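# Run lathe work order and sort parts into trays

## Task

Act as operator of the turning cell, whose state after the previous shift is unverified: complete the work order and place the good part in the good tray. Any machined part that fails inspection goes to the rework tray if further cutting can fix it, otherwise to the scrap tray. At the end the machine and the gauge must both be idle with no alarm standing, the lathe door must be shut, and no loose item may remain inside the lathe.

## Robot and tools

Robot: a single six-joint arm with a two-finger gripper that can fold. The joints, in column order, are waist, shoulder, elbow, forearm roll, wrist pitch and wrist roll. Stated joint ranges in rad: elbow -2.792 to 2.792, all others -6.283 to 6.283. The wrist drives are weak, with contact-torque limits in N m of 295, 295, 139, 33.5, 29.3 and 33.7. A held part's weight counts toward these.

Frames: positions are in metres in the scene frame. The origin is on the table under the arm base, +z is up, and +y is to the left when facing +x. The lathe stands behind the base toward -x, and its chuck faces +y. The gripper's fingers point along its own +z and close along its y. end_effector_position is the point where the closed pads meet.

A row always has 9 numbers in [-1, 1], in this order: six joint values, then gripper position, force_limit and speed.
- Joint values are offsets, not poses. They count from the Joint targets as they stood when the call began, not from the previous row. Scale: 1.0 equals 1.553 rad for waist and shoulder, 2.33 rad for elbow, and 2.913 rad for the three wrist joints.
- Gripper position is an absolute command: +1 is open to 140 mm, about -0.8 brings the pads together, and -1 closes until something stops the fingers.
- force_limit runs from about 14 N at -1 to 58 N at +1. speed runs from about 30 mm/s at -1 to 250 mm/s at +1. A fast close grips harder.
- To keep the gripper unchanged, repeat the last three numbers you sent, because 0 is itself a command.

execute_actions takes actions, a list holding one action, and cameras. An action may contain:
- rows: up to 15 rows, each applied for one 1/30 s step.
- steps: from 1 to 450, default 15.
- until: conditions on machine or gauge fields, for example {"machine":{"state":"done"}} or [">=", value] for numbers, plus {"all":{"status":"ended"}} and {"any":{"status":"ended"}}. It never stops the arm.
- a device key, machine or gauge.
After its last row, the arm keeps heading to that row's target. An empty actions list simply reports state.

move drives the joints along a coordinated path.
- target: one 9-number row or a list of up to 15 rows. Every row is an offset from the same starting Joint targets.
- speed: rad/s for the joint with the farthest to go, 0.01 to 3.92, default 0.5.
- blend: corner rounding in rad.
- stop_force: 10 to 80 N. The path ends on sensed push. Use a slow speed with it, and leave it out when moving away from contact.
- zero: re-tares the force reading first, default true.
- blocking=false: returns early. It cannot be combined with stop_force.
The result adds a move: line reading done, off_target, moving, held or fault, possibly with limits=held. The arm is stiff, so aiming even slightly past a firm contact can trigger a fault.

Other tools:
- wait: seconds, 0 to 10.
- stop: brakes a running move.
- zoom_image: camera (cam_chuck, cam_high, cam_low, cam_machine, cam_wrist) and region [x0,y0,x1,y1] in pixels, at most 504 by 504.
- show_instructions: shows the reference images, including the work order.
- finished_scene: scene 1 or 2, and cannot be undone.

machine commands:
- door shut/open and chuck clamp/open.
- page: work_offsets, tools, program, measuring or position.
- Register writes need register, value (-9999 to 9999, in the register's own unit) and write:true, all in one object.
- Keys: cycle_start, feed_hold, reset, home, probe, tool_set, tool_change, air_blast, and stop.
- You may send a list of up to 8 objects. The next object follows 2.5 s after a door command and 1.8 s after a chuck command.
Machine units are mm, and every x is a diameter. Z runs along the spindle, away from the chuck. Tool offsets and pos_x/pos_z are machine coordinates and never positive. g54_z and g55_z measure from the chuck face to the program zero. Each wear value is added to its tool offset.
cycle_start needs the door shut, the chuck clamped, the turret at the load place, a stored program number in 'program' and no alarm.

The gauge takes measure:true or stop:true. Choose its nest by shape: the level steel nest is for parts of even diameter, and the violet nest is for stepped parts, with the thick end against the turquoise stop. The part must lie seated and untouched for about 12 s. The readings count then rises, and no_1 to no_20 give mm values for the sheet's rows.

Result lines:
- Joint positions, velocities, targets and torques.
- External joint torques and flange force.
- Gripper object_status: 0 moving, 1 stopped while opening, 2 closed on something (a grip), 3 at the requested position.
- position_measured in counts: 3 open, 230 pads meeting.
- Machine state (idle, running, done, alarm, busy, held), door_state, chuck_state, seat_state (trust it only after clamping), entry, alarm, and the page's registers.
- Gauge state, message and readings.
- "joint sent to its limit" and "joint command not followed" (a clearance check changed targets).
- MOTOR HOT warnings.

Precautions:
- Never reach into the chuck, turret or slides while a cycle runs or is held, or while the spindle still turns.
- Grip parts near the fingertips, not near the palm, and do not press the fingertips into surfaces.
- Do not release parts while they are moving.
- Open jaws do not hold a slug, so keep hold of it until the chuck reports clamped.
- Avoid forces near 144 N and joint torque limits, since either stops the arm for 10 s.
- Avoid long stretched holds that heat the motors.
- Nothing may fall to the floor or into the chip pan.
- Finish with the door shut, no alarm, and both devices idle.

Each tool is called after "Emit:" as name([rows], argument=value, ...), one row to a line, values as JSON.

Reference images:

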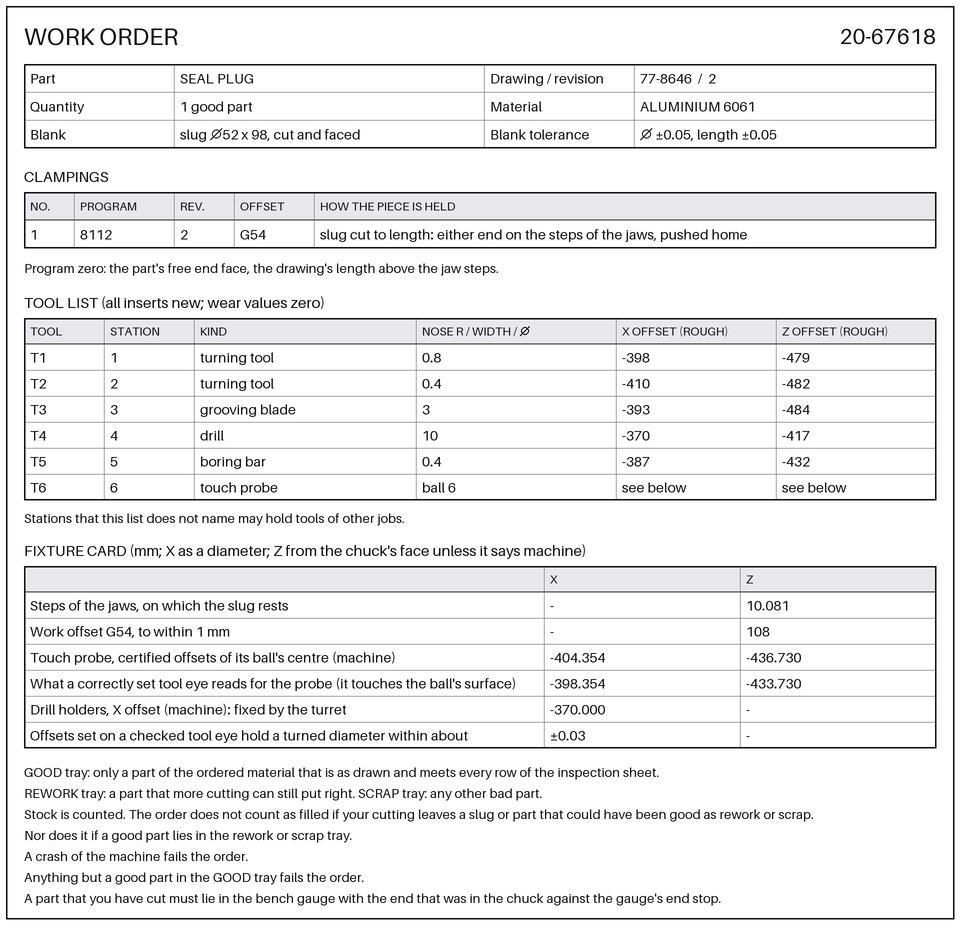

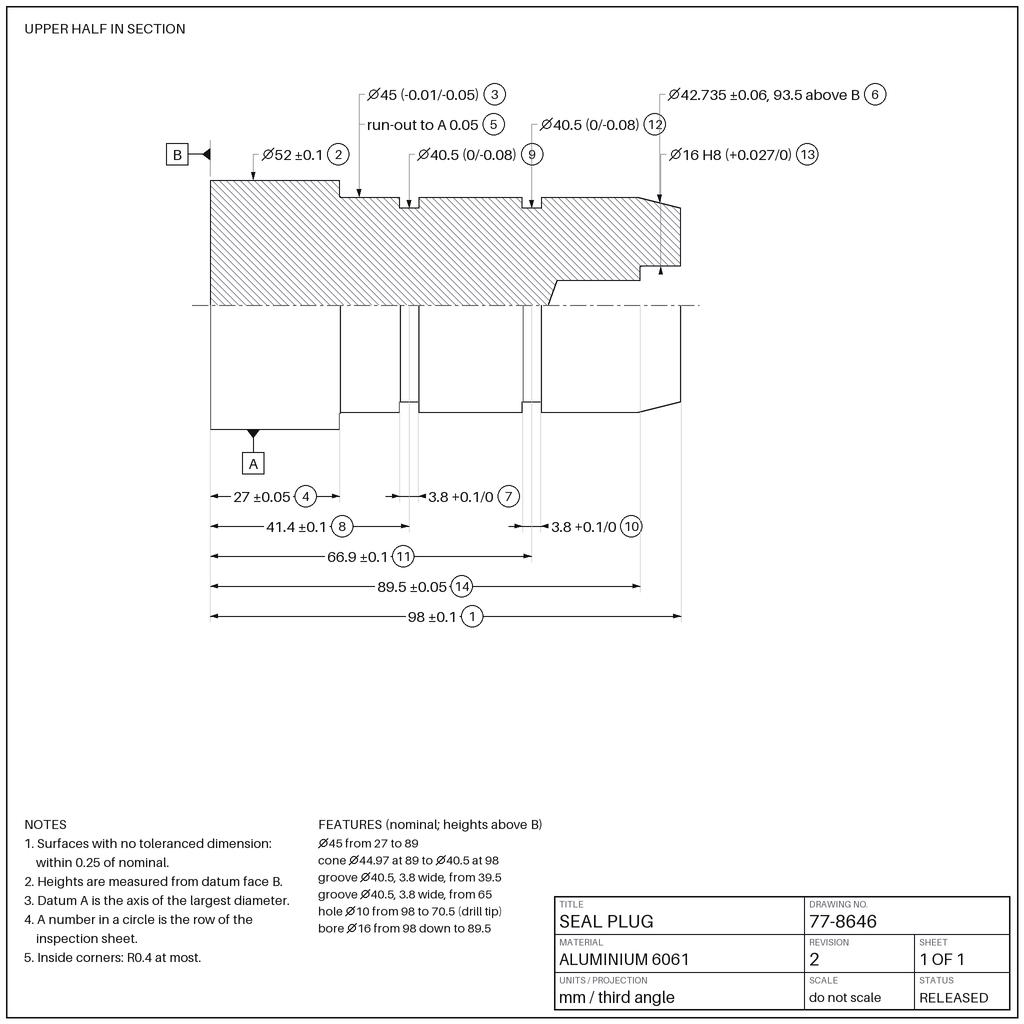

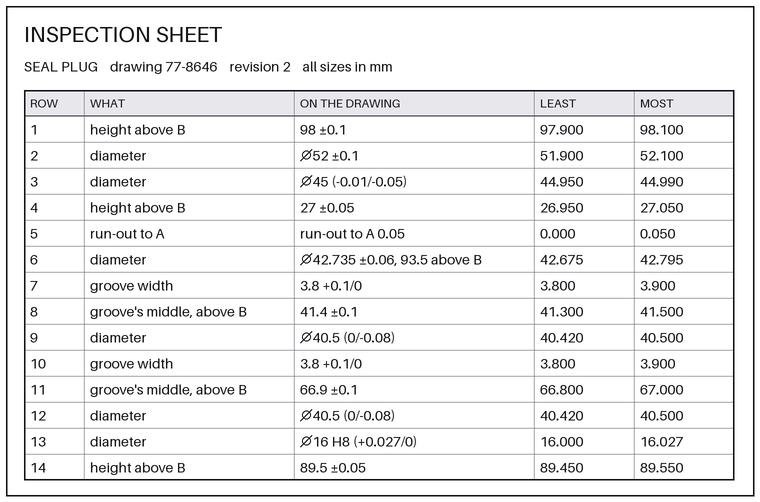

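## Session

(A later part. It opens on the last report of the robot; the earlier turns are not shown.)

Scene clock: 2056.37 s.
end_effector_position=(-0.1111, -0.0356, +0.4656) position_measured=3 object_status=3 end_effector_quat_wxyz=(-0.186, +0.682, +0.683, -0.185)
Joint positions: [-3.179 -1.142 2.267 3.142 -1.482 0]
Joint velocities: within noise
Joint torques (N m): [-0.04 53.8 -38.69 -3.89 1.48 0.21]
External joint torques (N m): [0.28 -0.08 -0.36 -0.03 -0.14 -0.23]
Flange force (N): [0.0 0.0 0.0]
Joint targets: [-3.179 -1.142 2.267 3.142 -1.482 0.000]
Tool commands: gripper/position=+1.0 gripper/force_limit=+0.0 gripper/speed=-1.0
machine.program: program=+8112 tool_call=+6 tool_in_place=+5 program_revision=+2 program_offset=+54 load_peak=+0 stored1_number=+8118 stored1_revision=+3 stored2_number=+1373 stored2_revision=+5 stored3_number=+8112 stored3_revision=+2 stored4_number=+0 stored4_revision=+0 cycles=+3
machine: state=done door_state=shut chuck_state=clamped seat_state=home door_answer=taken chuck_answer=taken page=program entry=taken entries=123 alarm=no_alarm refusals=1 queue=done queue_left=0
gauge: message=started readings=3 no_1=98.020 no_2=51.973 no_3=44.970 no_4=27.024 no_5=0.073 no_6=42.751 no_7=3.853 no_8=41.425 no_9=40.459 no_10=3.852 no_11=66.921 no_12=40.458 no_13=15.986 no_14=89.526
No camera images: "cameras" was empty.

Emit:
execute_actions([
  {"machine":[{"page":"measuring"},{"home":true},{"door":"open"}],"steps":300,"until":{"machine":{"door_state":"open"}}},
], cameras=[])

Emit:
move([
  [-0.0624,0.9191,0.1113,-0.0355,0.9355,0.0117,1,0.0,-1],
], speed=0.6, cameras=[])

Emit:
move([
  [0.2861,0.0789,-0.0846,0.1649,-0.0176,-0.0616,1,0.0,-1],
  [0.2861,0.0789,-0.0846,0.1649,-0.0176,-0.0616,-1,0.0,-1],
], speed=[0.25,0.1], cameras=[])

Emit:
execute_actions([
  {"machine":{"chuck":"open"},"steps":90,"until":{"machine":{"chuck_state":"open"}}},
], cameras=[])

Emit:
move(target=[0.0002,-0.0003,0.0003,0.0001,0.00015,-0.00006,-1,0.0,-1], speed=0.02, cameras=[])

Emit:
move(target=[0.0159,0.0026,-0.0037,0.0092,-0.0003,-0.0039,-1,0.0,-1], speed=0.02, stop_force=18, cameras=[])

Emit:
execute_actions([
  {"machine":{"chuck":"clamp"},"steps":90,"until":{"machine":{"chuck_state":"clamped"}}},
], cameras=[])

Emit:
wait(seconds=0.3, cameras=[])

Scene clock: 2066.20 s.
end_effector_position=(-0.1111, -0.0356, +0.4656) position_measured=3 object_status=3 end_effector_quat_wxyz=(-0.186, +0.682, +0.683, -0.185)
Joint positions: [-3.179 -1.142 2.267 3.142 -1.482 0]
Joint velocities: within noise
Joint torques (N m): [-0.27 53.8 -38.72 -3.97 1.54 0.17]
External joint torques (N m): [0.47 0.12 -0.29 0.05 -0.19 -0.2]
Flange force (N): [0.0 0.0 0.0]
Joint targets: [-3.179 -1.142 2.267 3.142 -1.482 0.000]
Tool commands: gripper/position=+1.0 gripper/force_limit=+0.0 gripper/speed=-1.0
machine.measuring: probe_x=+75.000 probe_z=+88.000 probe_move_x=-36.000 probe_move_z=+0.000 probe_radius=+2.992 eye_x=+59.834 eye_z=+152.326 probe_touched=+1 probe_found_x=+44.940 probe_found_z=+88.000 set_x=-387.021 set_z=-431.612
machine: state=done door_state=open chuck_state=clamped seat_state=home door_answer=taken chuck_answer=taken page=measuring entry=taken entries=124 alarm=no_alarm refusals=1 queue=running queue_left=0
gauge: message=started readings=3 no_1=98.020 no_2=51.973 no_3=44.970 no_4=27.024 no_5=0.073 no_6=42.751 no_7=3.853 no_8=41.425 no_9=40.459 no_10=3.852 no_11=66.921 no_12=40.458 no_13=15.986 no_14=89.526
No camera images: "cameras" was empty.

Scene clock: 2071.17 s.
end_effector_position=(-0.6906, -0.0011, +0.3167) position_measured=3 object_status=3 end_effector_quat_wxyz=(+0.499, -0.500, -0.502, +0.499)
Joint positions: [-3.276 0.286 2.526 3.039 1.243 0.034]
Joint velocities: within noise
Joint torques (N m): [-0.93 -43.98 -16.24 -1.09 2.86 0.14]
External joint torques (N m): [0.95 -1.95 -0.27 -0.2 -0.17 -0.18]
Flange force (N): [-2.3 -5.7 -0.9]
Joint targets: [-3.276 0.286 2.526 3.039 1.243 0.034]
machine.measuring: probe_x=+75.000 probe_z=+88.000 probe_move_x=-36.000 probe_move_z=+0.000 probe_radius=+2.992 eye_x=+59.834 eye_z=+152.326 probe_touched=+1 probe_found_x=+44.940 probe_found_z=+88.000 set_x=-387.021 set_z=-431.612
machine: state=done door_state=open chuck_state=clamped seat_state=home door_answer=taken chuck_answer=taken page=measuring entry=taken entries=124 alarm=no_alarm refusals=1 queue=done queue_left=0
gauge: message=started readings=3 no_1=98.020 no_2=51.973 no_3=44.970 no_4=27.024 no_5=0.073 no_6=42.751 no_7=3.853 no_8=41.425 no_9=40.459 no_10=3.852 no_11=66.921 no_12=40.458 no_13=15.986 no_14=89.526
move: done
No camera images: "cameras" was empty.

Scene clock: 2077.00 s.
end_effector_position=(-0.7595, -0.1916, +0.3048) position_measured=154 object_status=0 end_effector_quat_wxyz=(+0.500, -0.501, -0.502, +0.498)
Joint positions: [-2.831 0.409 2.329 3.519 1.191 -0.146]
Joint velocities: within noise
Joint torques (N m): [-5.09 -49.98 -19.5 -0.87 -0.22 0.35]
External joint torques (N m): [5.12 -8.39 2.14 -1.06 2.93 -0.4]
Flange force (N): [-3.5 -10.5 -16.1]
Joint targets: [-2.831 0.409 2.329 3.519 1.191 -0.146]
machine.measuring: probe_x=+75.000 probe_z=+88.000 probe_move_x=-36.000 probe_move_z=+0.000 probe_radius=+2.992 eye_x=+59.834 eye_z=+152.326 probe_touched=+1 probe_found_x=+44.940 probe_found_z=+88.000 set_x=-387.021 set_z=-431.612
machine: state=done door_state=open chuck_state=clamped seat_state=home door_answer=taken chuck_answer=taken page=measuring entry=taken entries=124 alarm=no_alarm refusals=1 queue=done queue_left=0
gauge: message=started readings=3 no_1=98.020 no_2=51.973 no_3=44.970 no_4=27.024 no_5=0.073 no_6=42.751 no_7=3.853 no_8=41.425 no_9=40.459 no_10=3.852 no_11=66.921 no_12=40.458 no_13=15.986 no_14=89.526
move: done
No camera images: "cameras" was empty.

Scene clock: 2077.83 s.
end_effector_position=(-0.7595, -0.1916, +0.3048) position_measured=154 object_status=2 end_effector_quat_wxyz=(+0.500, -0.501, -0.502, +0.498)
Joint positions: [-2.831 0.409 2.329 3.519 1.191 -0.146]
Joint velocities: within noise
Joint torques (N m): [0.12 -62.06 -19.82 -2.47 4.73 0.17]
External joint torques (N m): [-0.29 3.73 2.6 0.56 -2.01 -0.21]
Flange force (N): [-0.4 3.6 0.3]
Joint targets: [-2.831 0.409 2.329 3.519 1.191 -0.146]
Tool commands: gripper/position=-1.0 gripper/force_limit=+0.0 gripper/speed=-1.0
machine.measuring: probe_x=+75.000 probe_z=+88.000 probe_move_x=-36.000 probe_move_z=+0.000 probe_radius=+2.992 eye_x=+59.834 eye_z=+152.326 probe_touched=+1 probe_found_x=+44.940 probe_found_z=+88.000 set_x=-387.021 set_z=-431.612
machine: state=idle door_state=open chuck_state=open seat_state=open door_answer=taken chuck_answer=taken page=measuring entry=taken entries=124 alarm=no_alarm refusals=1 queue=running queue_left=0
gauge: message=started readings=3 no_1=98.020 no_2=51.973 no_3=44.970 no_4=27.024 no_5=0.073 no_6=42.751 no_7=3.853 no_8=41.425 no_9=40.459 no_10=3.852 no_11=66.921 no_12=40.458 no_13=15.986 no_14=89.526
No camera images: "cameras" was empty.

Scene clock: 2078.53 s.
end_effector_position=(-0.7591, -0.1915, +0.3049) position_measured=154 object_status=2 end_effector_quat_wxyz=(+0.500, -0.501, -0.502, +0.498)
Joint positions: [-2.831 0.408 2.33 3.519 1.192 -0.146]
Joint velocities: within noise
Joint torques (N m): [-0.51 -61.77 -19.58 -2.32 4.83 0.22]
External joint torques (N m): [0.63 3.18 2.21 0.38 -2.11 -0.26]
Flange force (N): [-2.0 2.2 0.1]
Joint targets: [-2.831 0.408 2.330 3.519 1.192 -0.146]
machine.measuring: probe_x=+75.000 probe_z=+88.000 probe_move_x=-36.000 probe_move_z=+0.000 probe_radius=+2.992 eye_x=+59.834 eye_z=+152.326 probe_touched=+1 probe_found_x=+44.940 probe_found_z=+88.000 set_x=-387.021 set_z=-431.612
machine: state=idle door_state=open chuck_state=open seat_state=open door_answer=taken chuck_answer=taken page=measuring entry=taken entries=124 alarm=no_alarm refusals=1 queue=running queue_left=0
gauge: message=started readings=3 no_1=98.020 no_2=51.973 no_3=44.970 no_4=27.024 no_5=0.073 no_6=42.751 no_7=3.853 no_8=41.425 no_9=40.459 no_10=3.852 no_11=66.921 no_12=40.458 no_13=15.986 no_14=89.526
move: done
No camera images: "cameras" was empty.

Scene clock: 2079.50 s.
end_effector_position=(-0.7590, -0.1924, +0.3050) position_measured=154 object_status=2 end_effector_quat_wxyz=(+0.500, -0.501, -0.501, +0.498)
Joint positions: [-2.829 0.408 2.329 3.522 1.192 -0.147]
Joint velocities: within noise
Joint torques (N m): [15.1 -62.25 -23.86 -8.71 4.17 0.46]
External joint torques (N m): [-15.06 3.83 6.6 6.79 -1.45 -0.51]
Flange force (N): [18.4 3.5 0.0]
Joint targets: [-2.829 0.408 2.329 3.522 1.192 -0.147]
machine.measuring: probe_x=+75.000 probe_z=+88.000 probe_move_x=-36.000 probe_move_z=+0.000 probe_radius=+2.992 eye_x=+59.834 eye_z=+152.326 probe_touched=+1 probe_found_x=+44.940 probe_found_z=+88.000 set_x=-387.021 set_z=-431.612
machine: state=idle door_state=open chuck_state=open seat_state=open door_answer=taken chuck_answer=taken page=measuring entry=taken entries=124 alarm=no_alarm refusals=1 queue=done queue_left=0
gauge: message=started readings=3 no_1=98.020 no_2=51.973 no_3=44.970 no_4=27.024 no_5=0.073 no_6=42.751 no_7=3.853 no_8=41.425 no_9=40.459 no_10=3.852 no_11=66.921 no_12=40.458 no_13=15.986 no_14=89.526
move: contact; the forearm roll is farthest, 0.024 rad from its target
No camera images: "cameras" was empty.

Scene clock: 2080.37 s.
end_effector_position=(-0.7590, -0.1924, +0.3051) position_measured=154 object_status=2 end_effector_quat_wxyz=(+0.500, -0.501, -0.501, +0.498)
Joint positions: [-2.829 0.408 2.329 3.522 1.192 -0.147]
Joint velocities: within noise
Joint torques (N m): [20.03 -54.68 -5.67 -8.23 0 0.45]
External joint torques (N m): [-20 -3.97 -11.72 6.29 2.73 -0.5]
Flange force (N): [18.6 -7.5 24.8]
Joint targets: [-2.829 0.408 2.329 3.522 1.192 -0.147]
Tool commands: gripper/position=-1.0 gripper/force_limit=+0.0 gripper/speed=-1.0
machine.measuring: probe_x=+75.000 probe_z=+88.000 probe_move_x=-36.000 probe_move_z=+0.000 probe_radius=+2.992 eye_x=+59.834 eye_z=+152.326 probe_touched=+1 probe_found_x=+44.940 probe_found_z=+88.000 set_x=-387.021 set_z=-431.612
machine: state=idle door_state=open chuck_state=clamped seat_state=home door_answer=taken chuck_answer=taken page=measuring entry=taken entries=124 alarm=no_alarm refusals=1 queue=running queue_left=0
gauge: message=started readings=3 no_1=98.020 no_2=51.973 no_3=44.970 no_4=27.024 no_5=0.073 no_6=42.751 no_7=3.853 no_8=41.425 no_9=40.459 no_10=3.852 no_11=66.921 no_12=40.458 no_13=15.986 no_14=89.526
No camera images: "cameras" was empty.

Scene clock: 2080.67 s.
end_effector_position=(-0.7590, -0.1924, +0.3050) position_measured=154 object_status=2 end_effector_quat_wxyz=(+0.500, -0.501, -0.501, +0.498)
Joint positions: [-2.829 0.408 2.329 3.522 1.192 -0.147]
Joint velocities: within noise
Joint torques (N m): [20.7 -54.9 -2.62 -8.04 -0.15 0.46]
External joint torques (N m): [-20.55 -3.22 -14.53 6.12 2.85 -0.51]
Flange force (N): [17.7 -6.3 30.6]
Joint targets: [-2.829 0.408 2.329 3.522 1.192 -0.147]
Tool commands: gripper/position=-1.0 gripper/force_limit=+0.0 gripper/speed=-1.0
machine.measuring: probe_x=+75.000 probe_z=+88.000 probe_move_x=-36.000 probe_move_z=+0.000 probe_radius=+2.992 eye_x=+59.834 eye_z=+152.326 probe_touched=+1 probe_found_x=+44.940 probe_found_z=+88.000 set_x=-387.021 set_z=-431.612
machine: state=idle door_state=open chuck_state=clamped seat_state=home door_answer=taken chuck_answer=taken page=measuring entry=taken entries=124 alarm=no_alarm refusals=1 queue=running queue_left=0
gauge: message=started readings=3 no_1=98.020 no_2=51.973 no_3=44.970 no_4=27.024 no_5=0.073 no_6=42.751 no_7=3.853 no_8=41.425 no_9=40.459 no_10=3.852 no_11=66.921 no_12=40.458 no_13=15.986 no_14=89.526
wait: 0.30 s
No camera images: "cameras" was empty.

Emit:
execute_actions([
  {"machine":{"chuck":"open"},"steps":60},
], cameras=[])

Emit:
move(target=[-0.00018,0.0002,-0.00028,-0.0001,-0.00013,0.00005,-1,0.0,-1], speed=0.05, cameras=[])

Emit:
execute_actions([
  {"machine":{"chuck":"clamp"},"steps":60},
], cameras=[])

Scene clock: 2105.80 s.
end_effector_position=(-0.7590, -0.1924, +0.3050) position_measured=154 object_status=2 end_effector_quat_wxyz=(+0.500, -0.501, -0.501, +0.498)
Joint positions: [-2.829 0.408 2.329 3.522 1.192 -0.147]
Joint velocities: within noise
Joint torques (N m): [14.48 -63.4 -26.09 -8.8 4.47 0.51]
External joint torques (N m): [-14.54 5.22 8.9 6.89 -1.77 -0.55]
Flange force (N): [18.4 6.1 -2.9]
Joint targets: [-2.829 0.408 2.329 3.522 1.192 -0.147]
Tool commands: gripper/position=-1.0 gripper/force_limit=+0.0 gripper/speed=-1.0
machine.measuring: probe_x=+75.000 probe_z=+88.000 probe_move_x=-36.000 probe_move_z=+0.000 probe_radius=+2.992 eye_x=+59.834 eye_z=+152.326 probe_touched=+1 probe_found_x=+44.940 probe_found_z=+88.000 set_x=-387.021 set_z=-431.612
machine: state=idle door_state=open chuck_state=open seat_state=open door_answer=taken chuck_answer=taken page=measuring entry=taken entries=124 alarm=no_alarm refusals=1 queue=done queue_left=0
gauge: message=started readings=3 no_1=98.020 no_2=51.973 no_3=44.970 no_4=27.024 no_5=0.073 no_6=42.751 no_7=3.853 no_8=41.425 no_9=40.459 no_10=3.852 no_11=66.921 no_12=40.458 no_13=15.986 no_14=89.526
No camera images: "cameras" was empty.

Scene clock: 2106.50 s.
end_effector_position=(-0.7594, -0.1924, +0.3050) position_measured=154 object_status=2 end_effector_quat_wxyz=(+0.500, -0.501, -0.501, +0.498)
Joint positions: [-2.829 0.409 2.329 3.522 1.191 -0.147]
Joint velocities: within noise
Joint torques (N m): [14.37 -61.34 -25.13 -8.53 3.71 0.61]
External joint torques (N m): [-14.21 2.65 7.77 6.59 -0.99 -0.66]
Flange force (N): [18.4 2.2 -3.9]
Joint targets: [-2.829 0.409 2.329 3.522 1.191 -0.147]
machine.measuring: probe_x=+75.000 probe_z=+88.000 probe_move_x=-36.000 probe_move_z=+0.000 probe_radius=+2.992 eye_x=+59.834 eye_z=+152.326 probe_touched=+1 probe_found_x=+44.940 probe_found_z=+88.000 set_x=-387.021 set_z=-431.612
machine: state=idle door_state=open chuck_state=open seat_state=open door_answer=taken chuck_answer=taken page=measuring entry=taken entries=124 alarm=no_alarm refusals=1 queue=done queue_left=0
gauge: message=started readings=3 no_1=98.020 no_2=51.973 no_3=44.970 no_4=27.024 no_5=0.073 no_6=42.751 no_7=3.853 no_8=41.425 no_9=40.459 no_10=3.852 no_11=66.921 no_12=40.458 no_13=15.986 no_14=89.526
move: done
No camera images: "cameras" was empty.

Scene clock: 2108.70 s.
end_effector_position=(-0.7593, -0.1924, +0.3050) position_measured=154 object_status=2 end_effector_quat_wxyz=(+0.500, -0.501, -0.501, +0.498)
Joint positions: [-2.829 0.409 2.329 3.522 1.191 -0.147]
Joint velocities: within noise
Joint torques (N m): [12.57 -52.13 -19.88 -7.52 0.06 0.3]
External joint torques (N m): [-12.27 -6.58 2.7 5.59 2.66 -0.34]
Flange force (N): [16.7 -9.4 -6.9]
Joint targets: [-2.829 0.409 2.329 3.522 1.191 -0.147]
Tool commands: gripper/position=-1.0 gripper/force_limit=+0.0 gripper/speed=-1.0
machine.measuring: probe_x=+75.000 probe_z=+88.000 probe_move_x=-36.000 probe_move_z=+0.000 probe_radius=+2.992 eye_x=+59.834 eye_z=+152.326 probe_touched=+1 probe_found_x=+44.940 probe_found_z=+88.000 set_x=-387.021 set_z=-431.612
machine: state=idle door_state=open chuck_state=clamped seat_state=home door_answer=taken chuck_answer=taken page=measuring entry=taken entries=124 alarm=no_alarm refusals=1 queue=done queue_left=0
gauge: message=started readings=3 no_1=98.020 no_2=51.973 no_3=44.970 no_4=27.024 no_5=0.073 no_6=42.751 no_7=3.853 no_8=41.425 no_9=40.459 no_10=3.852 no_11=66.921 no_12=40.458 no_13=15.986 no_14=89.526
No camera images: "cameras" was empty.

Emit:
execute_actions([
  {"rows":[[0,0,0,0,0,0,1,0,-1]],"steps":60},
], cameras=["cam_wrist"])

Scene clock: 2113.83 s.
end_effector_position=(-0.7593, -0.1924, +0.3050) position_measured=3 object_status=0 end_effector_quat_wxyz=(+0.500, -0.501, -0.501, +0.498)
Joint positions: [-2.829 0.409 2.329 3.522 1.191 -0.147]
Joint velocities: within noise
Joint torques (N m): [0.05 -57.71 -16.67 -1.92 2.79 0.23]
External joint torques (N m): [-0.03 -0.55 -0.43 0.01 -0.15 -0.27]
Flange force (N): [-0.4 -1.8 0.5]
Joint targets: [-2.829 0.409 2.329 3.522 1.191 -0.147]
machine.measuring: probe_x=+75.000 probe_z=+88.000 probe_move_x=-36.000 probe_move_z=+0.000 probe_radius=+2.992 eye_x=+59.834 eye_z=+152.326 probe_touched=+1 probe_found_x=+44.940 probe_found_z=+88.000 set_x=-387.021 set_z=-431.612
machine: state=idle door_state=open chuck_state=clamped seat_state=home door_answer=taken chuck_answer=taken page=measuring entry=taken entries=124 alarm=no_alarm refusals=1 queue=done queue_left=0
gauge: message=started readings=3 no_1=98.020 no_2=51.973 no_3=44.970 no_4=27.024 no_5=0.073 no_6=42.751 no_7=3.853 no_8=41.425 no_9=40.459 no_10=3.852 no_11=66.921 no_12=40.458 no_13=15.986 no_14=89.526
Images, in order (width x height): cam_wrist 896x504.

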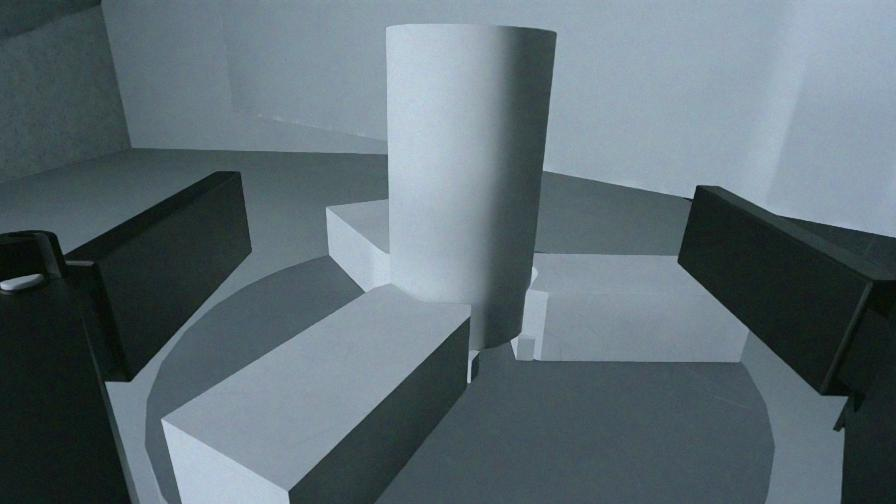

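Emit:
move([
  [-0.2874,-0.0797,0.0849,-0.1657,0.0178,0.0618,1,0,-1],
  [-0.226,-0.9987,-0.0266,-0.1304,-0.918,0.0505,1,0,-1],
], speed=0.6, cameras=[])

Emit:
execute_actions([
  {"machine":[{"door":"shut"},{"register":"probe_x","value":75,"write":true},{"register":"probe_z","value":43,"write":true},{"register":"probe_move_x","value":-36,"write":true},{"register":"tool_call","value":6,"write":true},{"tool_change":true},{"probe":true}],"steps":450,"until":{"all":{"status":"ended"}}},
], cameras=["cam_machine"])

Scene clock: 2124.27 s.
end_effector_position=(-0.1109, -0.0354, +0.4659) position_measured=3 object_status=3 end_effector_quat_wxyz=(-0.187, +0.682, +0.682, -0.185)
Joint positions: [-3.18 -1.143 2.267 3.142 -1.482 0]
Joint velocities: within noise
Joint torques (N m): [-0.66 53.03 -38.64 -3.9 1.53 0.26]
External joint torques (N m): [0.87 0.85 -0.19 0 -0.18 -0.28]
Flange force (N): [0.0 0.0 0.0]
Joint targets: [-3.180 -1.143 2.267 3.142 -1.483 0.000]
machine.measuring: probe_x=+75.000 probe_z=+88.000 probe_move_x=-36.000 probe_move_z=+0.000 probe_radius=+2.992 eye_x=+59.834 eye_z=+152.326 probe_touched=+1 probe_found_x=+44.940 probe_found_z=+88.000 set_x=-387.021 set_z=-431.612
machine: state=idle door_state=open chuck_state=clamped seat_state=home door_answer=taken chuck_answer=taken page=measuring entry=taken entries=124 alarm=no_alarm refusals=1 queue=done queue_left=0
gauge: message=started readings=3 no_1=98.020 no_2=51.973 no_3=44.970 no_4=27.024 no_5=0.073 no_6=42.751 no_7=3.853 no_8=41.425 no_9=40.459 no_10=3.852 no_11=66.921 no_12=40.458 no_13=15.986 no_14=89.526
move: done
No camera images: "cameras" was empty.

Scene clock: 2139.47 s.
end_effector_position=(-0.1109, -0.0354, +0.4659) position_measured=3 object_status=3 end_effector_quat_wxyz=(-0.187, +0.682, +0.682, -0.185)
Joint positions: [-3.18 -1.143 2.267 3.142 -1.483 0]
Joint velocities: within noise
Joint torques (N m): [0.09 53.51 -38.82 -3.91 1.47 0.23]
External joint torques (N m): [0.15 0.6 -0.15 0 -0.12 -0.25]
Flange force (N): [0.0 0.0 0.0]
Joint targets: [-3.180 -1.143 2.267 3.142 -1.483 0.000]
Tool commands: gripper/position=+1.0 gripper/force_limit=+0.0 gripper/speed=-1.0
machine.measuring: probe_x=+75.000 probe_z=+43.000 probe_move_x=-36.000 probe_move_z=+0.000 probe_radius=+2.992 eye_x=+59.834 eye_z=+152.326 probe_touched=+1 probe_found_x=+44.940 probe_found_z=+88.000 set_x=-387.021 set_z=-431.612
machine: state=busy door_state=shut chuck_state=clamped seat_state=home door_answer=taken chuck_answer=taken page=measuring entry=taken entries=130 alarm=no_alarm refusals=1 queue=running queue_left=0
gauge: message=started readings=3 no_1=98.020 no_2=51.973 no_3=44.970 no_4=27.024 no_5=0.073 no_6=42.751 no_7=3.853 no_8=41.425 no_9=40.459 no_10=3.852 no_11=66.921 no_12=40.458 no_13=15.986 no_14=89.526
Images, in order (width x height): cam_machine 896x504.

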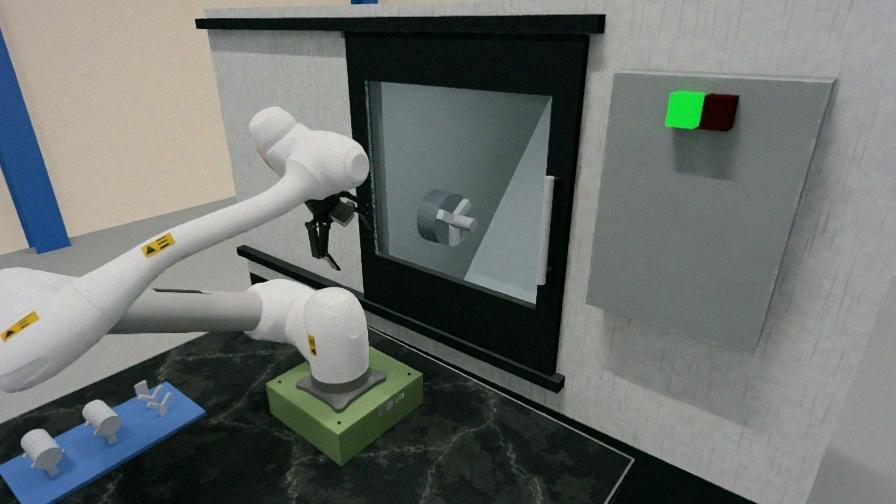

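Emit:
execute_actions([
  {"steps":300,"until":{"all":{"status":"ended"}}},
], cameras=[])

Emit:
execute_actions([
  {"machine":[{"register":"probe_z","value":88,"write":true},{"probe":true}],"steps":450,"until":{"all":{"status":"ended"}}},
], cameras=[])

Emit:
execute_actions([
  {"machine":[{"register":"probe_z","value":33.8,"write":true},{"probe":true}],"steps":450,"until":{"all":{"status":"ended"}}},
], cameras=[])

Scene clock: 2142.87 s.
end_effector_position=(-0.1109, -0.0354, +0.4659) position_measured=3 object_status=3 end_effector_quat_wxyz=(-0.187, +0.682, +0.682, -0.185)
Joint positions: [-3.18 -1.143 2.267 3.142 -1.483 0]
Joint velocities: within noise
Joint torques (N m): [-0.84 53.61 -38.75 -3.9 1.52 0.17]
External joint torques (N m): [1.15 0.39 -0.29 -0.02 -0.17 -0.2]
Flange force (N): [0.0 0.0 0.0]
Joint targets: [-3.180 -1.143 2.267 3.142 -1.483 0.000]
Tool commands: gripper/position=+1.0 gripper/force_limit=+0.0 gripper/speed=-1.0
machine.measuring: probe_x=+75.000 probe_z=+43.000 probe_move_x=-36.000 probe_move_z=+0.000 probe_radius=+2.992 eye_x=+59.834 eye_z=+152.326 probe_touched=+1 probe_found_x=+44.904 probe_found_z=+43.000 set_x=-387.021 set_z=-431.612
machine: state=idle door_state=shut chuck_state=clamped seat_state=home door_answer=taken chuck_answer=taken page=measuring entry=taken entries=130 alarm=no_alarm refusals=1 queue=done queue_left=0
gauge: message=started readings=3 no_1=98.020 no_2=51.973 no_3=44.970 no_4=27.024 no_5=0.073 no_6=42.751 no_7=3.853 no_8=41.425 no_9=40.459 no_10=3.852 no_11=66.921 no_12=40.458 no_13=15.986 no_14=89.526
No camera images: "cameras" was empty.

Scene clock: 2149.17 s.
end_effector_position=(-0.1109, -0.0354, +0.4659) position_measured=3 object_status=3 end_effector_quat_wxyz=(-0.187, +0.682, +0.682, -0.185)
Joint positions: [-3.18 -1.143 2.267 3.142 -1.483 0]
Joint velocities: within noise
Joint torques (N m): [0.24 53.93 -38.68 -3.87 1.61 0.13]
External joint torques (N m): [0.06 0.04 -0.33 -0.04 -0.26 -0.15]
Flange force (N): [0.0 0.0 0.0]
Joint targets: [-3.180 -1.143 2.267 3.142 -1.483 0.000]
Tool commands: gripper/position=+1.0 gripper/force_limit=+0.0 gripper/speed=-1.0
machine.measuring: probe_x=+75.000 probe_z=+88.000 probe_move_x=-36.000 probe_move_z=+0.000 probe_radius=+2.992 eye_x=+59.834 eye_z=+152.326 probe_touched=+1 probe_found_x=+44.786 probe_found_z=+88.000 set_x=-387.021 set_z=-431.612
machine: state=idle door_state=shut chuck_state=clamped seat_state=home door_answer=taken chuck_answer=taken page=measuring entry=taken entries=132 alarm=no_alarm refusals=1 queue=done queue_left=0
gauge: message=started readings=3 no_1=98.020 no_2=51.973 no_3=44.970 no_4=27.024 no_5=0.073 no_6=42.751 no_7=3.853 no_8=41.425 no_9=40.459 no_10=3.852 no_11=66.921 no_12=40.458 no_13=15.986 no_14=89.526
No camera images: "cameras" was empty.

Scene clock: 2155.27 s.
end_effector_position=(-0.1109, -0.0354, +0.4659) position_measured=3 object_status=3 end_effector_quat_wxyz=(-0.187, +0.682, +0.682, -0.185)
Joint positions: [-3.18 -1.143 2.267 3.142 -1.483 0]
Joint velocities: within noise
Joint torques (N m): [-0.06 53.73 -39.03 -3.83 1.4 0.27]
External joint torques (N m): [0.35 0.52 0.21 -0.07 -0.05 -0.3]
Flange force (N): [0.0 0.0 0.0]
Joint targets: [-3.180 -1.143 2.267 3.142 -1.483 0.000]
Tool commands: gripper/position=+1.0 gripper/force_limit=+0.0 gripper/speed=-1.0
machine.measuring: probe_x=+75.000 probe_z=+33.800 probe_move_x=-36.000 probe_move_z=+0.000 probe_radius=+2.992 eye_x=+59.834 eye_z=+152.326 probe_touched=+1 probe_found_x=+51.962 probe_found_z=+33.800 set_x=-387.021 set_z=-431.612
machine: state=idle door_state=shut chuck_state=clamped seat_state=home door_answer=taken chuck_answer=taken page=measuring entry=taken entries=134 alarm=no_alarm refusals=1 queue=done queue_left=0
gauge: message=started readings=3 no_1=98.020 no_2=51.973 no_3=44.970 no_4=27.024 no_5=0.073 no_6=42.751 no_7=3.853 no_8=41.425 no_9=40.459 no_10=3.852 no_11=66.921 no_12=40.458 no_13=15.986 no_14=89.526
No camera images: "cameras" was empty.

Emit:
execute_actions([
  {"machine":[{"register":"t2_x_wear","value":0.019,"write":true},{"register":"t2_z_wear","value":0.5,"write":true},{"register":"t5_z","value":-411.612,"write":true},{"home":true},{"page":"tools"}],"steps":240,"until":{"machine":{"queue":"done"}}},
], cameras=[])

Emit:
execute_actions([
  {"machine":{"page":"program"},"steps":15},
], cameras=[])

Scene clock: 2174.33 s.
end_effector_position=(-0.1109, -0.0354, +0.4659) position_measured=3 object_status=3 end_effector_quat_wxyz=(-0.187, +0.682, +0.682, -0.185)
Joint positions: [-3.18 -1.143 2.267 3.142 -1.483 0]
Joint velocities: within noise
Joint torques (N m): [0.1 53.33 -38.72 -3.92 1.49 0.08]
External joint torques (N m): [0.12 0.81 -0.32 0 -0.14 -0.11]
Flange force (N): [0.0 0.0 0.0]
Joint targets: [-3.180 -1.143 2.267 3.142 -1.483 0.000]
Tool commands: gripper/position=+1.0 gripper/force_limit=+0.0 gripper/speed=-1.0
machine.tools: t1_x=-397.744 t1_x_wear=+1.000 t1_z=-479.392 t1_z_wear=+1.000 t1_radius=+0.800 t1_station=+1.000 t2_x=-410.318 t2_x_wear=+0.019 t2_z=-482.265 t2_z_wear=+0.500 t2_radius=+0.400 t2_station=+2.000 t3_x=-392.898 t3_x_wear=+1.500 t3_z=-484.256 t3_z_wear=+0.000 t3_radius=+0.000 t3_station=+3.000 t4_x=-370.000 t4_x_wear=+0.000 t4_z=-387.434 t4_z_wear=+0.000 t4_radius=+0.000 t4_station=+4.000 t5_x=-387.021 t5_x_wear=-0.020 t5_z=-411.612 t5_z_wear=+0.000 t5_radius=+0.400 t5_station=+5.000 t6_x=-404.354 t6_x_wear=+0.000 t6_z=-436.730 t6_z_wear=+0.000 t6_radius=+3.000 t6_station=+6.000
machine: state=idle door_state=shut chuck_state=clamped seat_state=home door_answer=taken chuck_answer=taken page=tools entry=taken entries=138 alarm=no_alarm refusals=1 queue=done queue_left=0
gauge: message=started readings=3 no_1=98.020 no_2=51.973 no_3=44.970 no_4=27.024 no_5=0.073 no_6=42.751 no_7=3.853 no_8=41.425 no_9=40.459 no_10=3.852 no_11=66.921 no_12=40.458 no_13=15.986 no_14=89.526
No camera images: "cameras" was empty.

Scene clock: 2175.03 s.
end_effector_position=(-0.1109, -0.0354, +0.4659) position_measured=3 object_status=3 end_effector_quat_wxyz=(-0.187, +0.682, +0.682, -0.185)
Joint positions: [-3.18 -1.143 2.267 3.142 -1.483 0]
Joint velocities: within noise
Joint torques (N m): [-0.05 53.37 -38.82 -3.84 1.39 0.17]
External joint torques (N m): [0.36 0.82 -0.17 -0.07 -0.03 -0.2]
Flange force (N): [0.0 0.0 0.0]
Joint targets: [-3.180 -1.143 2.267 3.142 -1.483 0.000]
Tool commands: gripper/position=+1.0 gripper/force_limit=+0.0 gripper/speed=-1.0
machine.program: program=+8112 tool_call=+6 tool_in_place=+6 program_revision=+2 program_offset=+54 load_peak=+0 stored1_number=+8118 stored1_revision=+3 stored2_number=+1373 stored2_revision=+5 stored3_number=+8112 stored3_revision=+2 stored4_number=+0 stored4_revision=+0 cycles=+3
machine: state=idle door_state=shut chuck_state=clamped seat_state=home door_answer=taken chuck_answer=taken page=program entry=taken entries=138 alarm=no_alarm refusals=1 queue=done queue_left=0
gauge: message=started readings=3 no_1=98.020 no_2=51.973 no_3=44.970 no_4=27.024 no_5=0.073 no_6=42.751 no_7=3.853 no_8=41.425 no_9=40.459 no_10=3.852 no_11=66.921 no_12=40.458 no_13=15.986 no_14=89.526
No camera images: "cameras" was empty.

Emit:
execute_actions([
  {"machine":[{"register":"t3_x","value":-386.898,"write":true},{"cycle_start":true}],"steps":450,"until":{"any":{"status":"ended"}}},
], cameras=[])

Emit:
execute_actions([
  {"steps":450,"until":{"machine":{"state":["!=","running"]}}},
], cameras=[])

Emit:
execute_actions([
  {"steps":450,"until":{"machine":{"state":["!=","running"]}}},
], cameras=[])

Emit:
execute_actions([
  {"steps":450,"until":{"machine":{"state":["!=","running"]}}},
], cameras=[])

Emit:
execute_actions([
  {"steps":450,"until":{"machine":{"state":["!=","running"]}}},
], cameras=[])

Emit:
execute_actions([
  {"steps":450,"until":{"machine":{"state":["!=","running"]}}},
], cameras=[])

Emit:
execute_actions([
  {"steps":450,"until":{"machine":{"state":["!=","running"]}}},
], cameras=[])

Emit:
execute_actions([
  {"steps":450,"until":{"machine":{"state":["!=","running"]}}},
], cameras=[])

Emit:
execute_actions([
  {"steps":450,"until":{"machine":{"state":["!=","running"]}}},
], cameras=["cam_machine"])

Scene clock: 2197.87 s.
end_effector_position=(-0.1109, -0.0354, +0.4659) position_measured=3 object_status=3 end_effector_quat_wxyz=(-0.187, +0.682, +0.682, -0.185)
Joint positions: [-3.18 -1.143 2.267 3.142 -1.483 0]
Joint velocities: within noise
Joint torques (N m): [0.19 53.01 -38.89 -3.91 1.5 0.29]
External joint torques (N m): [0.18 1.34 -0.04 0.01 -0.14 -0.31]
Flange force (N): [0.0 0.0 0.0]
Joint targets: [-3.180 -1.143 2.267 3.142 -1.483 0.000]
Tool commands: gripper/position=+1.0 gripper/force_limit=+0.0 gripper/speed=-1.0
machine.program: program=+8112 tool_call=+6 tool_in_place=+1 program_revision=+2 program_offset=+54 load_peak=+0 stored1_number=+8118 stored1_revision=+3 stored2_number=+1373 stored2_revision=+5 stored3_number=+8112 stored3_revision=+2 stored4_number=+0 stored4_revision=+0 cycles=+3
machine: state=running door_state=shut chuck_state=clamped seat_state=home door_answer=taken chuck_answer=taken page=program entry=taken entries=140 alarm=no_alarm refusals=1 queue=running queue_left=0
gauge: message=started readings=3 no_1=98.020 no_2=51.973 no_3=44.970 no_4=27.024 no_5=0.073 no_6=42.751 no_7=3.853 no_8=41.425 no_9=40.459 no_10=3.852 no_11=66.921 no_12=40.458 no_13=15.986 no_14=89.526
No camera images: "cameras" was empty.

Scene clock: 2213.07 s.
end_effector_position=(-0.1109, -0.0354, +0.4659) position_measured=3 object_status=3 end_effector_quat_wxyz=(-0.187, +0.682, +0.682, -0.185)
Joint positions: [-3.18 -1.143 2.267 3.142 -1.483 0]
Joint velocities: within noise
Joint torques (N m): [-0.18 52.7 -38.77 -3.92 1.6 0.27]
External joint torques (N m): [0.37 1.3 -0.17 0.01 -0.25 -0.29]
Flange force (N): [0.0 0.0 0.0]
Joint targets: [-3.180 -1.143 2.267 3.142 -1.483 0.000]
Tool commands: gripper/position=+1.0 gripper/force_limit=+0.0 gripper/speed=-1.0
machine.program: program=+8112 tool_call=+6 tool_in_place=+1 program_revision=+2 program_offset=+54 load_peak=+0 stored1_number=+8118 stored1_revision=+3 stored2_number=+1373 stored2_revision=+5 stored3_number=+8112 stored3_revision=+2 stored4_number=+0 stored4_revision=+0 cycles=+3
machine: state=running door_state=shut chuck_state=clamped seat_state=home door_answer=taken chuck_answer=taken page=program entry=taken entries=140 alarm=no_alarm refusals=1 queue=running queue_left=0
gauge: message=started readings=3 no_1=98.020 no_2=51.973 no_3=44.970 no_4=27.024 no_5=0.073 no_6=42.751 no_7=3.853 no_8=41.425 no_9=40.459 no_10=3.852 no_11=66.921 no_12=40.458 no_13=15.986 no_14=89.526
No camera images: "cameras" was empty.

Scene clock: 2228.27 s.
end_effector_position=(-0.1109, -0.0354, +0.4659) position_measured=3 object_status=3 end_effector_quat_wxyz=(-0.187, +0.682, +0.682, -0.185)
Joint positions: [-3.18 -1.143 2.267 3.142 -1.483 0]
Joint velocities: within noise
Joint torques (N m): [-0.3 53.03 -38.85 -3.93 1.49 0.22]
External joint torques (N m): [0.55 1.56 0 0.03 -0.13 -0.24]
Flange force (N): [0.0 0.0 0.0]
Joint targets: [-3.180 -1.143 2.267 3.142 -1.483 0.000]
Tool commands: gripper/position=+1.0 gripper/force_limit=+0.0 gripper/speed=-1.0
machine.program: program=+8112 tool_call=+6 tool_in_place=+1 program_revision=+2 program_offset=+54 load_peak=+0 stored1_number=+8118 stored1_revision=+3 stored2_number=+1373 stored2_revision=+5 stored3_number=+8112 stored3_revision=+2 stored4_number=+0 stored4_revision=+0 cycles=+3
machine: state=running door_state=shut chuck_state=clamped seat_state=home door_answer=taken chuck_answer=taken page=program entry=taken entries=140 alarm=no_alarm refusals=1 queue=running queue_left=0
gauge: message=started readings=3 no_1=98.020 no_2=51.973 no_3=44.970 no_4=27.024 no_5=0.073 no_6=42.751 no_7=3.853 no_8=41.425 no_9=40.459 no_10=3.852 no_11=66.921 no_12=40.458 no_13=15.986 no_14=89.526
No camera images: "cameras" was empty.

Scene clock: 2243.47 s.
end_effector_position=(-0.1109, -0.0354, +0.4659) position_measured=3 object_status=3 end_effector_quat_wxyz=(-0.187, +0.682, +0.682, -0.185)
Joint positions: [-3.18 -1.143 2.267 3.142 -1.483 0]
Joint velocities: within noise
Joint torques (N m): [-0.33 53.35 -38.9 -3.8 1.6 0.16]
External joint torques (N m): [0.74 0.78 -0.01 -0.1 -0.25 -0.18]
Flange force (N): [0.0 0.0 0.0]
Joint targets: [-3.180 -1.143 2.267 3.142 -1.483 0.000]
Tool commands: gripper/position=+1.0 gripper/force_limit=+0.0 gripper/speed=-1.0
machine.program: program=+8112 tool_call=+6 tool_in_place=+2 program_revision=+2 program_offset=+54 load_peak=+0 stored1_number=+8118 stored1_revision=+3 stored2_number=+1373 stored2_revision=+5 stored3_number=+8112 stored3_revision=+2 stored4_number=+0 stored4_revision=+0 cycles=+3
machine: state=running door_state=shut chuck_state=clamped seat_state=home door_answer=taken chuck_answer=taken page=program entry=taken entries=140 alarm=no_alarm refusals=1 queue=running queue_left=0
gauge: message=started readings=3 no_1=98.020 no_2=51.973 no_3=44.970 no_4=27.024 no_5=0.073 no_6=42.751 no_7=3.853 no_8=41.425 no_9=40.459 no_10=3.852 no_11=66.921 no_12=40.458 no_13=15.986 no_14=89.526
No camera images: "cameras" was empty.

Scene clock: 2258.67 s.
end_effector_position=(-0.1109, -0.0354, +0.4659) position_measured=3 object_status=3 end_effector_quat_wxyz=(-0.187, +0.682, +0.682, -0.185)
Joint positions: [-3.18 -1.143 2.267 3.142 -1.483 0]
Joint velocities: within noise
Joint torques (N m): [0.54 53.84 -38.75 -3.85 1.55 0.14]
External joint torques (N m): [-0.42 0.44 -0.14 -0.05 -0.2 -0.16]
Flange force (N): [0.0 0.0 0.0]
Joint targets: [-3.180 -1.143 2.267 3.142 -1.483 0.000]
Tool commands: gripper/position=+1.0 gripper/force_limit=+0.0 gripper/speed=-1.0
machine.program: program=+8112 tool_call=+6 tool_in_place=+2 program_revision=+2 program_offset=+54 load_peak=+0 stored1_number=+8118 stored1_revision=+3 stored2_number=+1373 stored2_revision=+5 stored3_number=+8112 stored3_revision=+2 stored4_number=+0 stored4_revision=+0 cycles=+3
machine: state=running door_state=shut chuck_state=clamped seat_state=home door_answer=taken chuck_answer=taken page=program entry=taken entries=140 alarm=no_alarm refusals=1 queue=running queue_left=0
gauge: message=started readings=3 no_1=98.020 no_2=51.973 no_3=44.970 no_4=27.024 no_5=0.073 no_6=42.751 no_7=3.853 no_8=41.425 no_9=40.459 no_10=3.852 no_11=66.921 no_12=40.458 no_13=15.986 no_14=89.526
No camera images: "cameras" was empty.

Scene clock: 2273.87 s.
end_effector_position=(-0.1109, -0.0354, +0.4659) position_measured=3 object_status=3 end_effector_quat_wxyz=(-0.187, +0.682, +0.682, -0.185)
Joint positions: [-3.18 -1.143 2.267 3.142 -1.483 0]
Joint velocities: within noise
Joint torques (N m): [0.04 53.92 -38.83 -3.88 1.52 0.19]
External joint torques (N m): [0.11 0.59 -0.14 -0.04 -0.16 -0.21]
Flange force (N): [0.0 0.0 0.0]
Joint targets: [-3.180 -1.143 2.267 3.142 -1.483 0.000]
Tool commands: gripper/position=+1.0 gripper/force_limit=+0.0 gripper/speed=-1.0
machine.program: program=+8112 tool_call=+6 tool_in_place=+3 program_revision=+2 program_offset=+54 load_peak=+0 stored1_number=+8118 stored1_revision=+3 stored2_number=+1373 stored2_revision=+5 stored3_number=+8112 stored3_revision=+2 stored4_number=+0 stored4_revision=+0 cycles=+3
machine: state=running door_state=shut chuck_state=clamped seat_state=home door_answer=taken chuck_answer=taken page=program entry=taken entries=140 alarm=no_alarm refusals=1 queue=running queue_left=0
gauge: message=started readings=3 no_1=98.020 no_2=51.973 no_3=44.970 no_4=27.024 no_5=0.073 no_6=42.751 no_7=3.853 no_8=41.425 no_9=40.459 no_10=3.852 no_11=66.921 no_12=40.458 no_13=15.986 no_14=89.526
No camera images: "cameras" was empty.

Scene clock: 2289.07 s.
end_effector_position=(-0.1109, -0.0354, +0.4659) position_measured=3 object_status=3 end_effector_quat_wxyz=(-0.187, +0.682, +0.682, -0.185)
Joint positions: [-3.18 -1.143 2.267 3.142 -1.483 0]
Joint velocities: within noise
Joint torques (N m): [-0.37 54.08 -38.97 -3.8 1.46 0.2]
External joint torques (N m): [0.48 0.08 0.15 -0.09 -0.11 -0.22]
Flange force (N): [0.0 0.0 0.0]
Joint targets: [-3.180 -1.143 2.267 3.142 -1.483 0.000]
Tool commands: gripper/position=+1.0 gripper/force_limit=+0.0 gripper/speed=-1.0
machine.program: program=+8112 tool_call=+6 tool_in_place=+3 program_revision=+2 program_offset=+54 load_peak=+0 stored1_number=+8118 stored1_revision=+3 stored2_number=+1373 stored2_revision=+5 stored3_number=+8112 stored3_revision=+2 stored4_number=+0 stored4_revision=+0 cycles=+3
machine: state=running door_state=shut chuck_state=clamped seat_state=home door_answer=taken chuck_answer=taken page=program entry=taken entries=140 alarm=no_alarm refusals=1 queue=running queue_left=0
gauge: message=started readings=3 no_1=98.020 no_2=51.973 no_3=44.970 no_4=27.024 no_5=0.073 no_6=42.751 no_7=3.853 no_8=41.425 no_9=40.459 no_10=3.852 no_11=66.921 no_12=40.458 no_13=15.986 no_14=89.526
No camera images: "cameras" was empty.

Scene clock: 2304.27 s.
end_effector_position=(-0.1109, -0.0354, +0.4659) position_measured=3 object_status=3 end_effector_quat_wxyz=(-0.187, +0.682, +0.682, -0.185)
Joint positions: [-3.18 -1.143 2.267 3.142 -1.483 0]
Joint velocities: within noise
Joint torques (N m): [-0.23 53.58 -38.81 -3.9 1.59 0.25]
External joint torques (N m): [0.46 1 -0.02 0 -0.24 -0.27]
Flange force (N): [0.0 0.0 0.0]
Joint targets: [-3.180 -1.143 2.267 3.142 -1.483 0.000]
Tool commands: gripper/position=+1.0 gripper/force_limit=+0.0 gripper/speed=-1.0
machine.program: program=+8112 tool_call=+6 tool_in_place=+4 program_revision=+2 program_offset=+54 load_peak=+0 stored1_number=+8118 stored1_revision=+3 stored2_number=+1373 stored2_revision=+5 stored3_number=+8112 stored3_revision=+2 stored4_number=+0 stored4_revision=+0 cycles=+3
machine: state=running door_state=shut chuck_state=clamped seat_state=home door_answer=taken chuck_answer=taken page=program entry=taken entries=140 alarm=no_alarm refusals=1 queue=running queue_left=0
gauge: message=started readings=3 no_1=98.020 no_2=51.973 no_3=44.970 no_4=27.024 no_5=0.073 no_6=42.751 no_7=3.853 no_8=41.425 no_9=40.459 no_10=3.852 no_11=66.921 no_12=40.458 no_13=15.986 no_14=89.526
No camera images: "cameras" was empty.

Scene clock: 2318.80 s.
end_effector_position=(-0.1109, -0.0354, +0.4659) position_measured=3 object_status=3 end_effector_quat_wxyz=(-0.187, +0.682, +0.682, -0.185)
Joint positions: [-3.18 -1.143 2.267 3.142 -1.483 0]
Joint velocities: within noise
Joint torques (N m): [-0.46 53.36 -39.08 -3.87 1.44 0.2]
External joint torques (N m): [0.69 0.9 0.25 -0.02 -0.09 -0.22]
Flange force (N): [0.0 0.0 0.0]
Joint targets: [-3.180 -1.143 2.267 3.142 -1.483 0.000]
Tool commands: gripper/position=+1.0 gripper/force_limit=+0.0 gripper/speed=-1.0
machine.program: program=+8112 tool_call=+6 tool_in_place=+5 program_revision=+2 program_offset=+54 load_peak=+0 stored1_number=+8118 stored1_revision=+3 stored2_number=+1373 stored2_revision=+5 stored3_number=+8112 stored3_revision=+2 stored4_number=+0 stored4_revision=+0 cycles=+4
machine: state=busy door_state=shut chuck_state=clamped seat_state=home door_answer=taken chuck_answer=taken page=program entry=taken entries=140 alarm=no_alarm refusals=1 queue=running queue_left=0
gauge: message=started readings=3 no_1=98.020 no_2=51.973 no_3=44.970 no_4=27.024 no_5=0.073 no_6=42.751 no_7=3.853 no_8=41.425 no_9=40.459 no_10=3.852 no_11=66.921 no_12=40.458 no_13=15.986 no_14=89.526
Images, in order (width x height): cam_machine 896x504.

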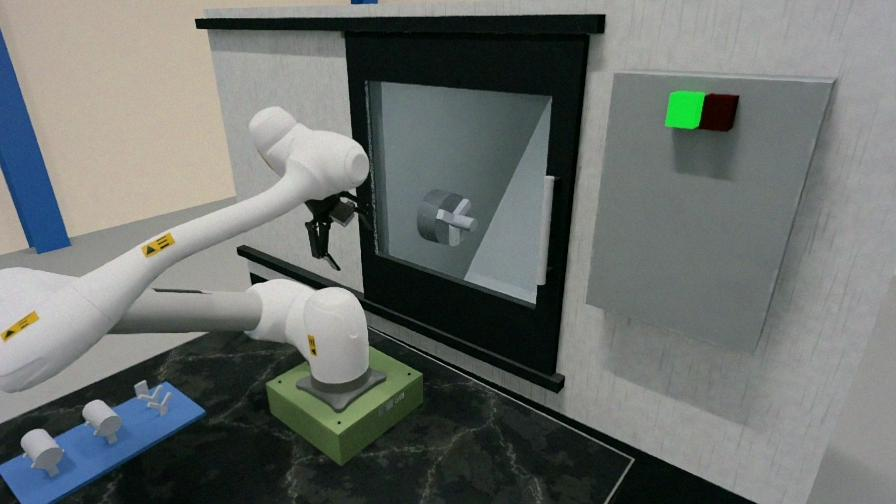

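Emit:
execute_actions([
  {"machine":[{"home":true},{"door":"open"}],"steps":450,"until":{"machine":{"door_state":"open"}}},
], cameras=[])

Emit:
execute_actions([
  {"steps":90,"until":{"machine":{"door_state":"open"}}},
], cameras=["cam_machine"])

Scene clock: 2326.33 s.
end_effector_position=(-0.1109, -0.0354, +0.4659) position_measured=3 object_status=3 end_effector_quat_wxyz=(-0.187, +0.682, +0.682, -0.185)
Joint positions: [-3.18 -1.143 2.267 3.142 -1.483 0]
Joint velocities: within noise
Joint torques (N m): [-0.22 53.82 -38.78 -3.89 1.49 0.26]
External joint torques (N m): [0.73 0.33 -0.14 -0.01 -0.14 -0.28]
Flange force (N): [0.0 0.0 0.0]
Joint targets: [-3.180 -1.143 2.267 3.142 -1.483 0.000]
Tool commands: gripper/position=+1.0 gripper/force_limit=+0.0 gripper/speed=-1.0
machine.program: program=+8112 tool_call=+6 tool_in_place=+5 program_revision=+2 program_offset=+54 load_peak=+0 stored1_number=+8118 stored1_revision=+3 stored2_number=+1373 stored2_revision=+5 stored3_number=+8112 stored3_revision=+2 stored4_number=+0 stored4_revision=+0 cycles=+4
machine: state=done door_state=open chuck_state=clamped seat_state=home door_answer=taken chuck_answer=taken page=program entry=taken entries=141 alarm=no_alarm refusals=1 queue=running queue_left=0
gauge: message=started readings=3 no_1=98.020 no_2=51.973 no_3=44.970 no_4=27.024 no_5=0.073 no_6=42.751 no_7=3.853 no_8=41.425 no_9=40.459 no_10=3.852 no_11=66.921 no_12=40.458 no_13=15.986 no_14=89.526
No camera images: "cameras" was empty.

Scene clock: 2326.57 s.
end_effector_position=(-0.1109, -0.0354, +0.4659) position_measured=3 object_status=3 end_effector_quat_wxyz=(-0.187, +0.682, +0.682, -0.185)
Joint positions: [-3.18 -1.143 2.267 3.142 -1.483 0]
Joint velocities: within noise
Joint torques (N m): [-0.03 54.52 -38.69 -3.81 1.56 0.17]
External joint torques (N m): [0.35 -0.28 -0.21 -0.09 -0.2 -0.2]
Flange force (N): [0.0 0.0 0.0]
Joint targets: [-3.180 -1.143 2.267 3.142 -1.483 0.000]
Tool commands: gripper/position=+1.0 gripper/force_limit=+0.0 gripper/speed=-1.0
machine.program: program=+8112 tool_call=+6 tool_in_place=+5 program_revision=+2 program_offset=+54 load_peak=+0 stored1_number=+8118 stored1_revision=+3 stored2_number=+1373 stored2_revision=+5 stored3_number=+8112 stored3_revision=+2 stored4_number=+0 stored4_revision=+0 cycles=+4
machine: state=done door_state=open chuck_state=clamped seat_state=home door_answer=taken chuck_answer=taken page=program entry=taken entries=141 alarm=no_alarm refusals=1 queue=running queue_left=0
gauge: message=started readings=3 no_1=98.020 no_2=51.973 no_3=44.970 no_4=27.024 no_5=0.073 no_6=42.751 no_7=3.853 no_8=41.425 no_9=40.459 no_10=3.852 no_11=66.921 no_12=40.458 no_13=15.986 no_14=89.526
Images, in order (width x height): cam_machine 896x504.

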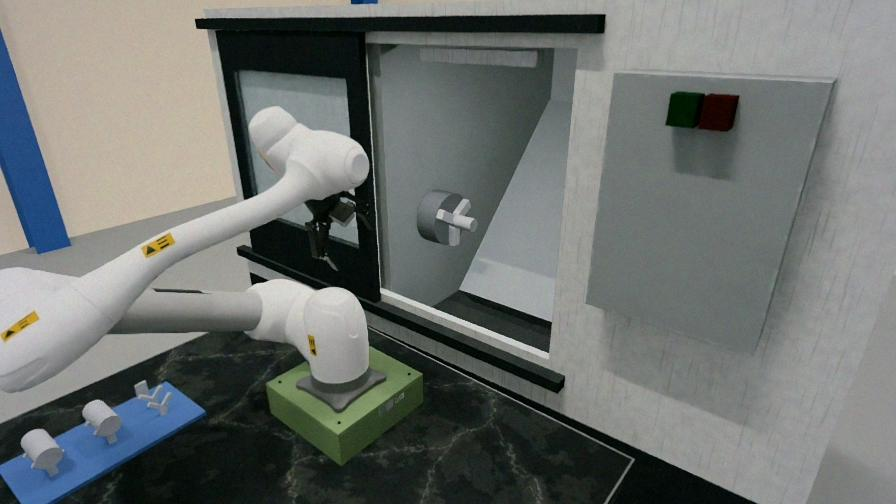

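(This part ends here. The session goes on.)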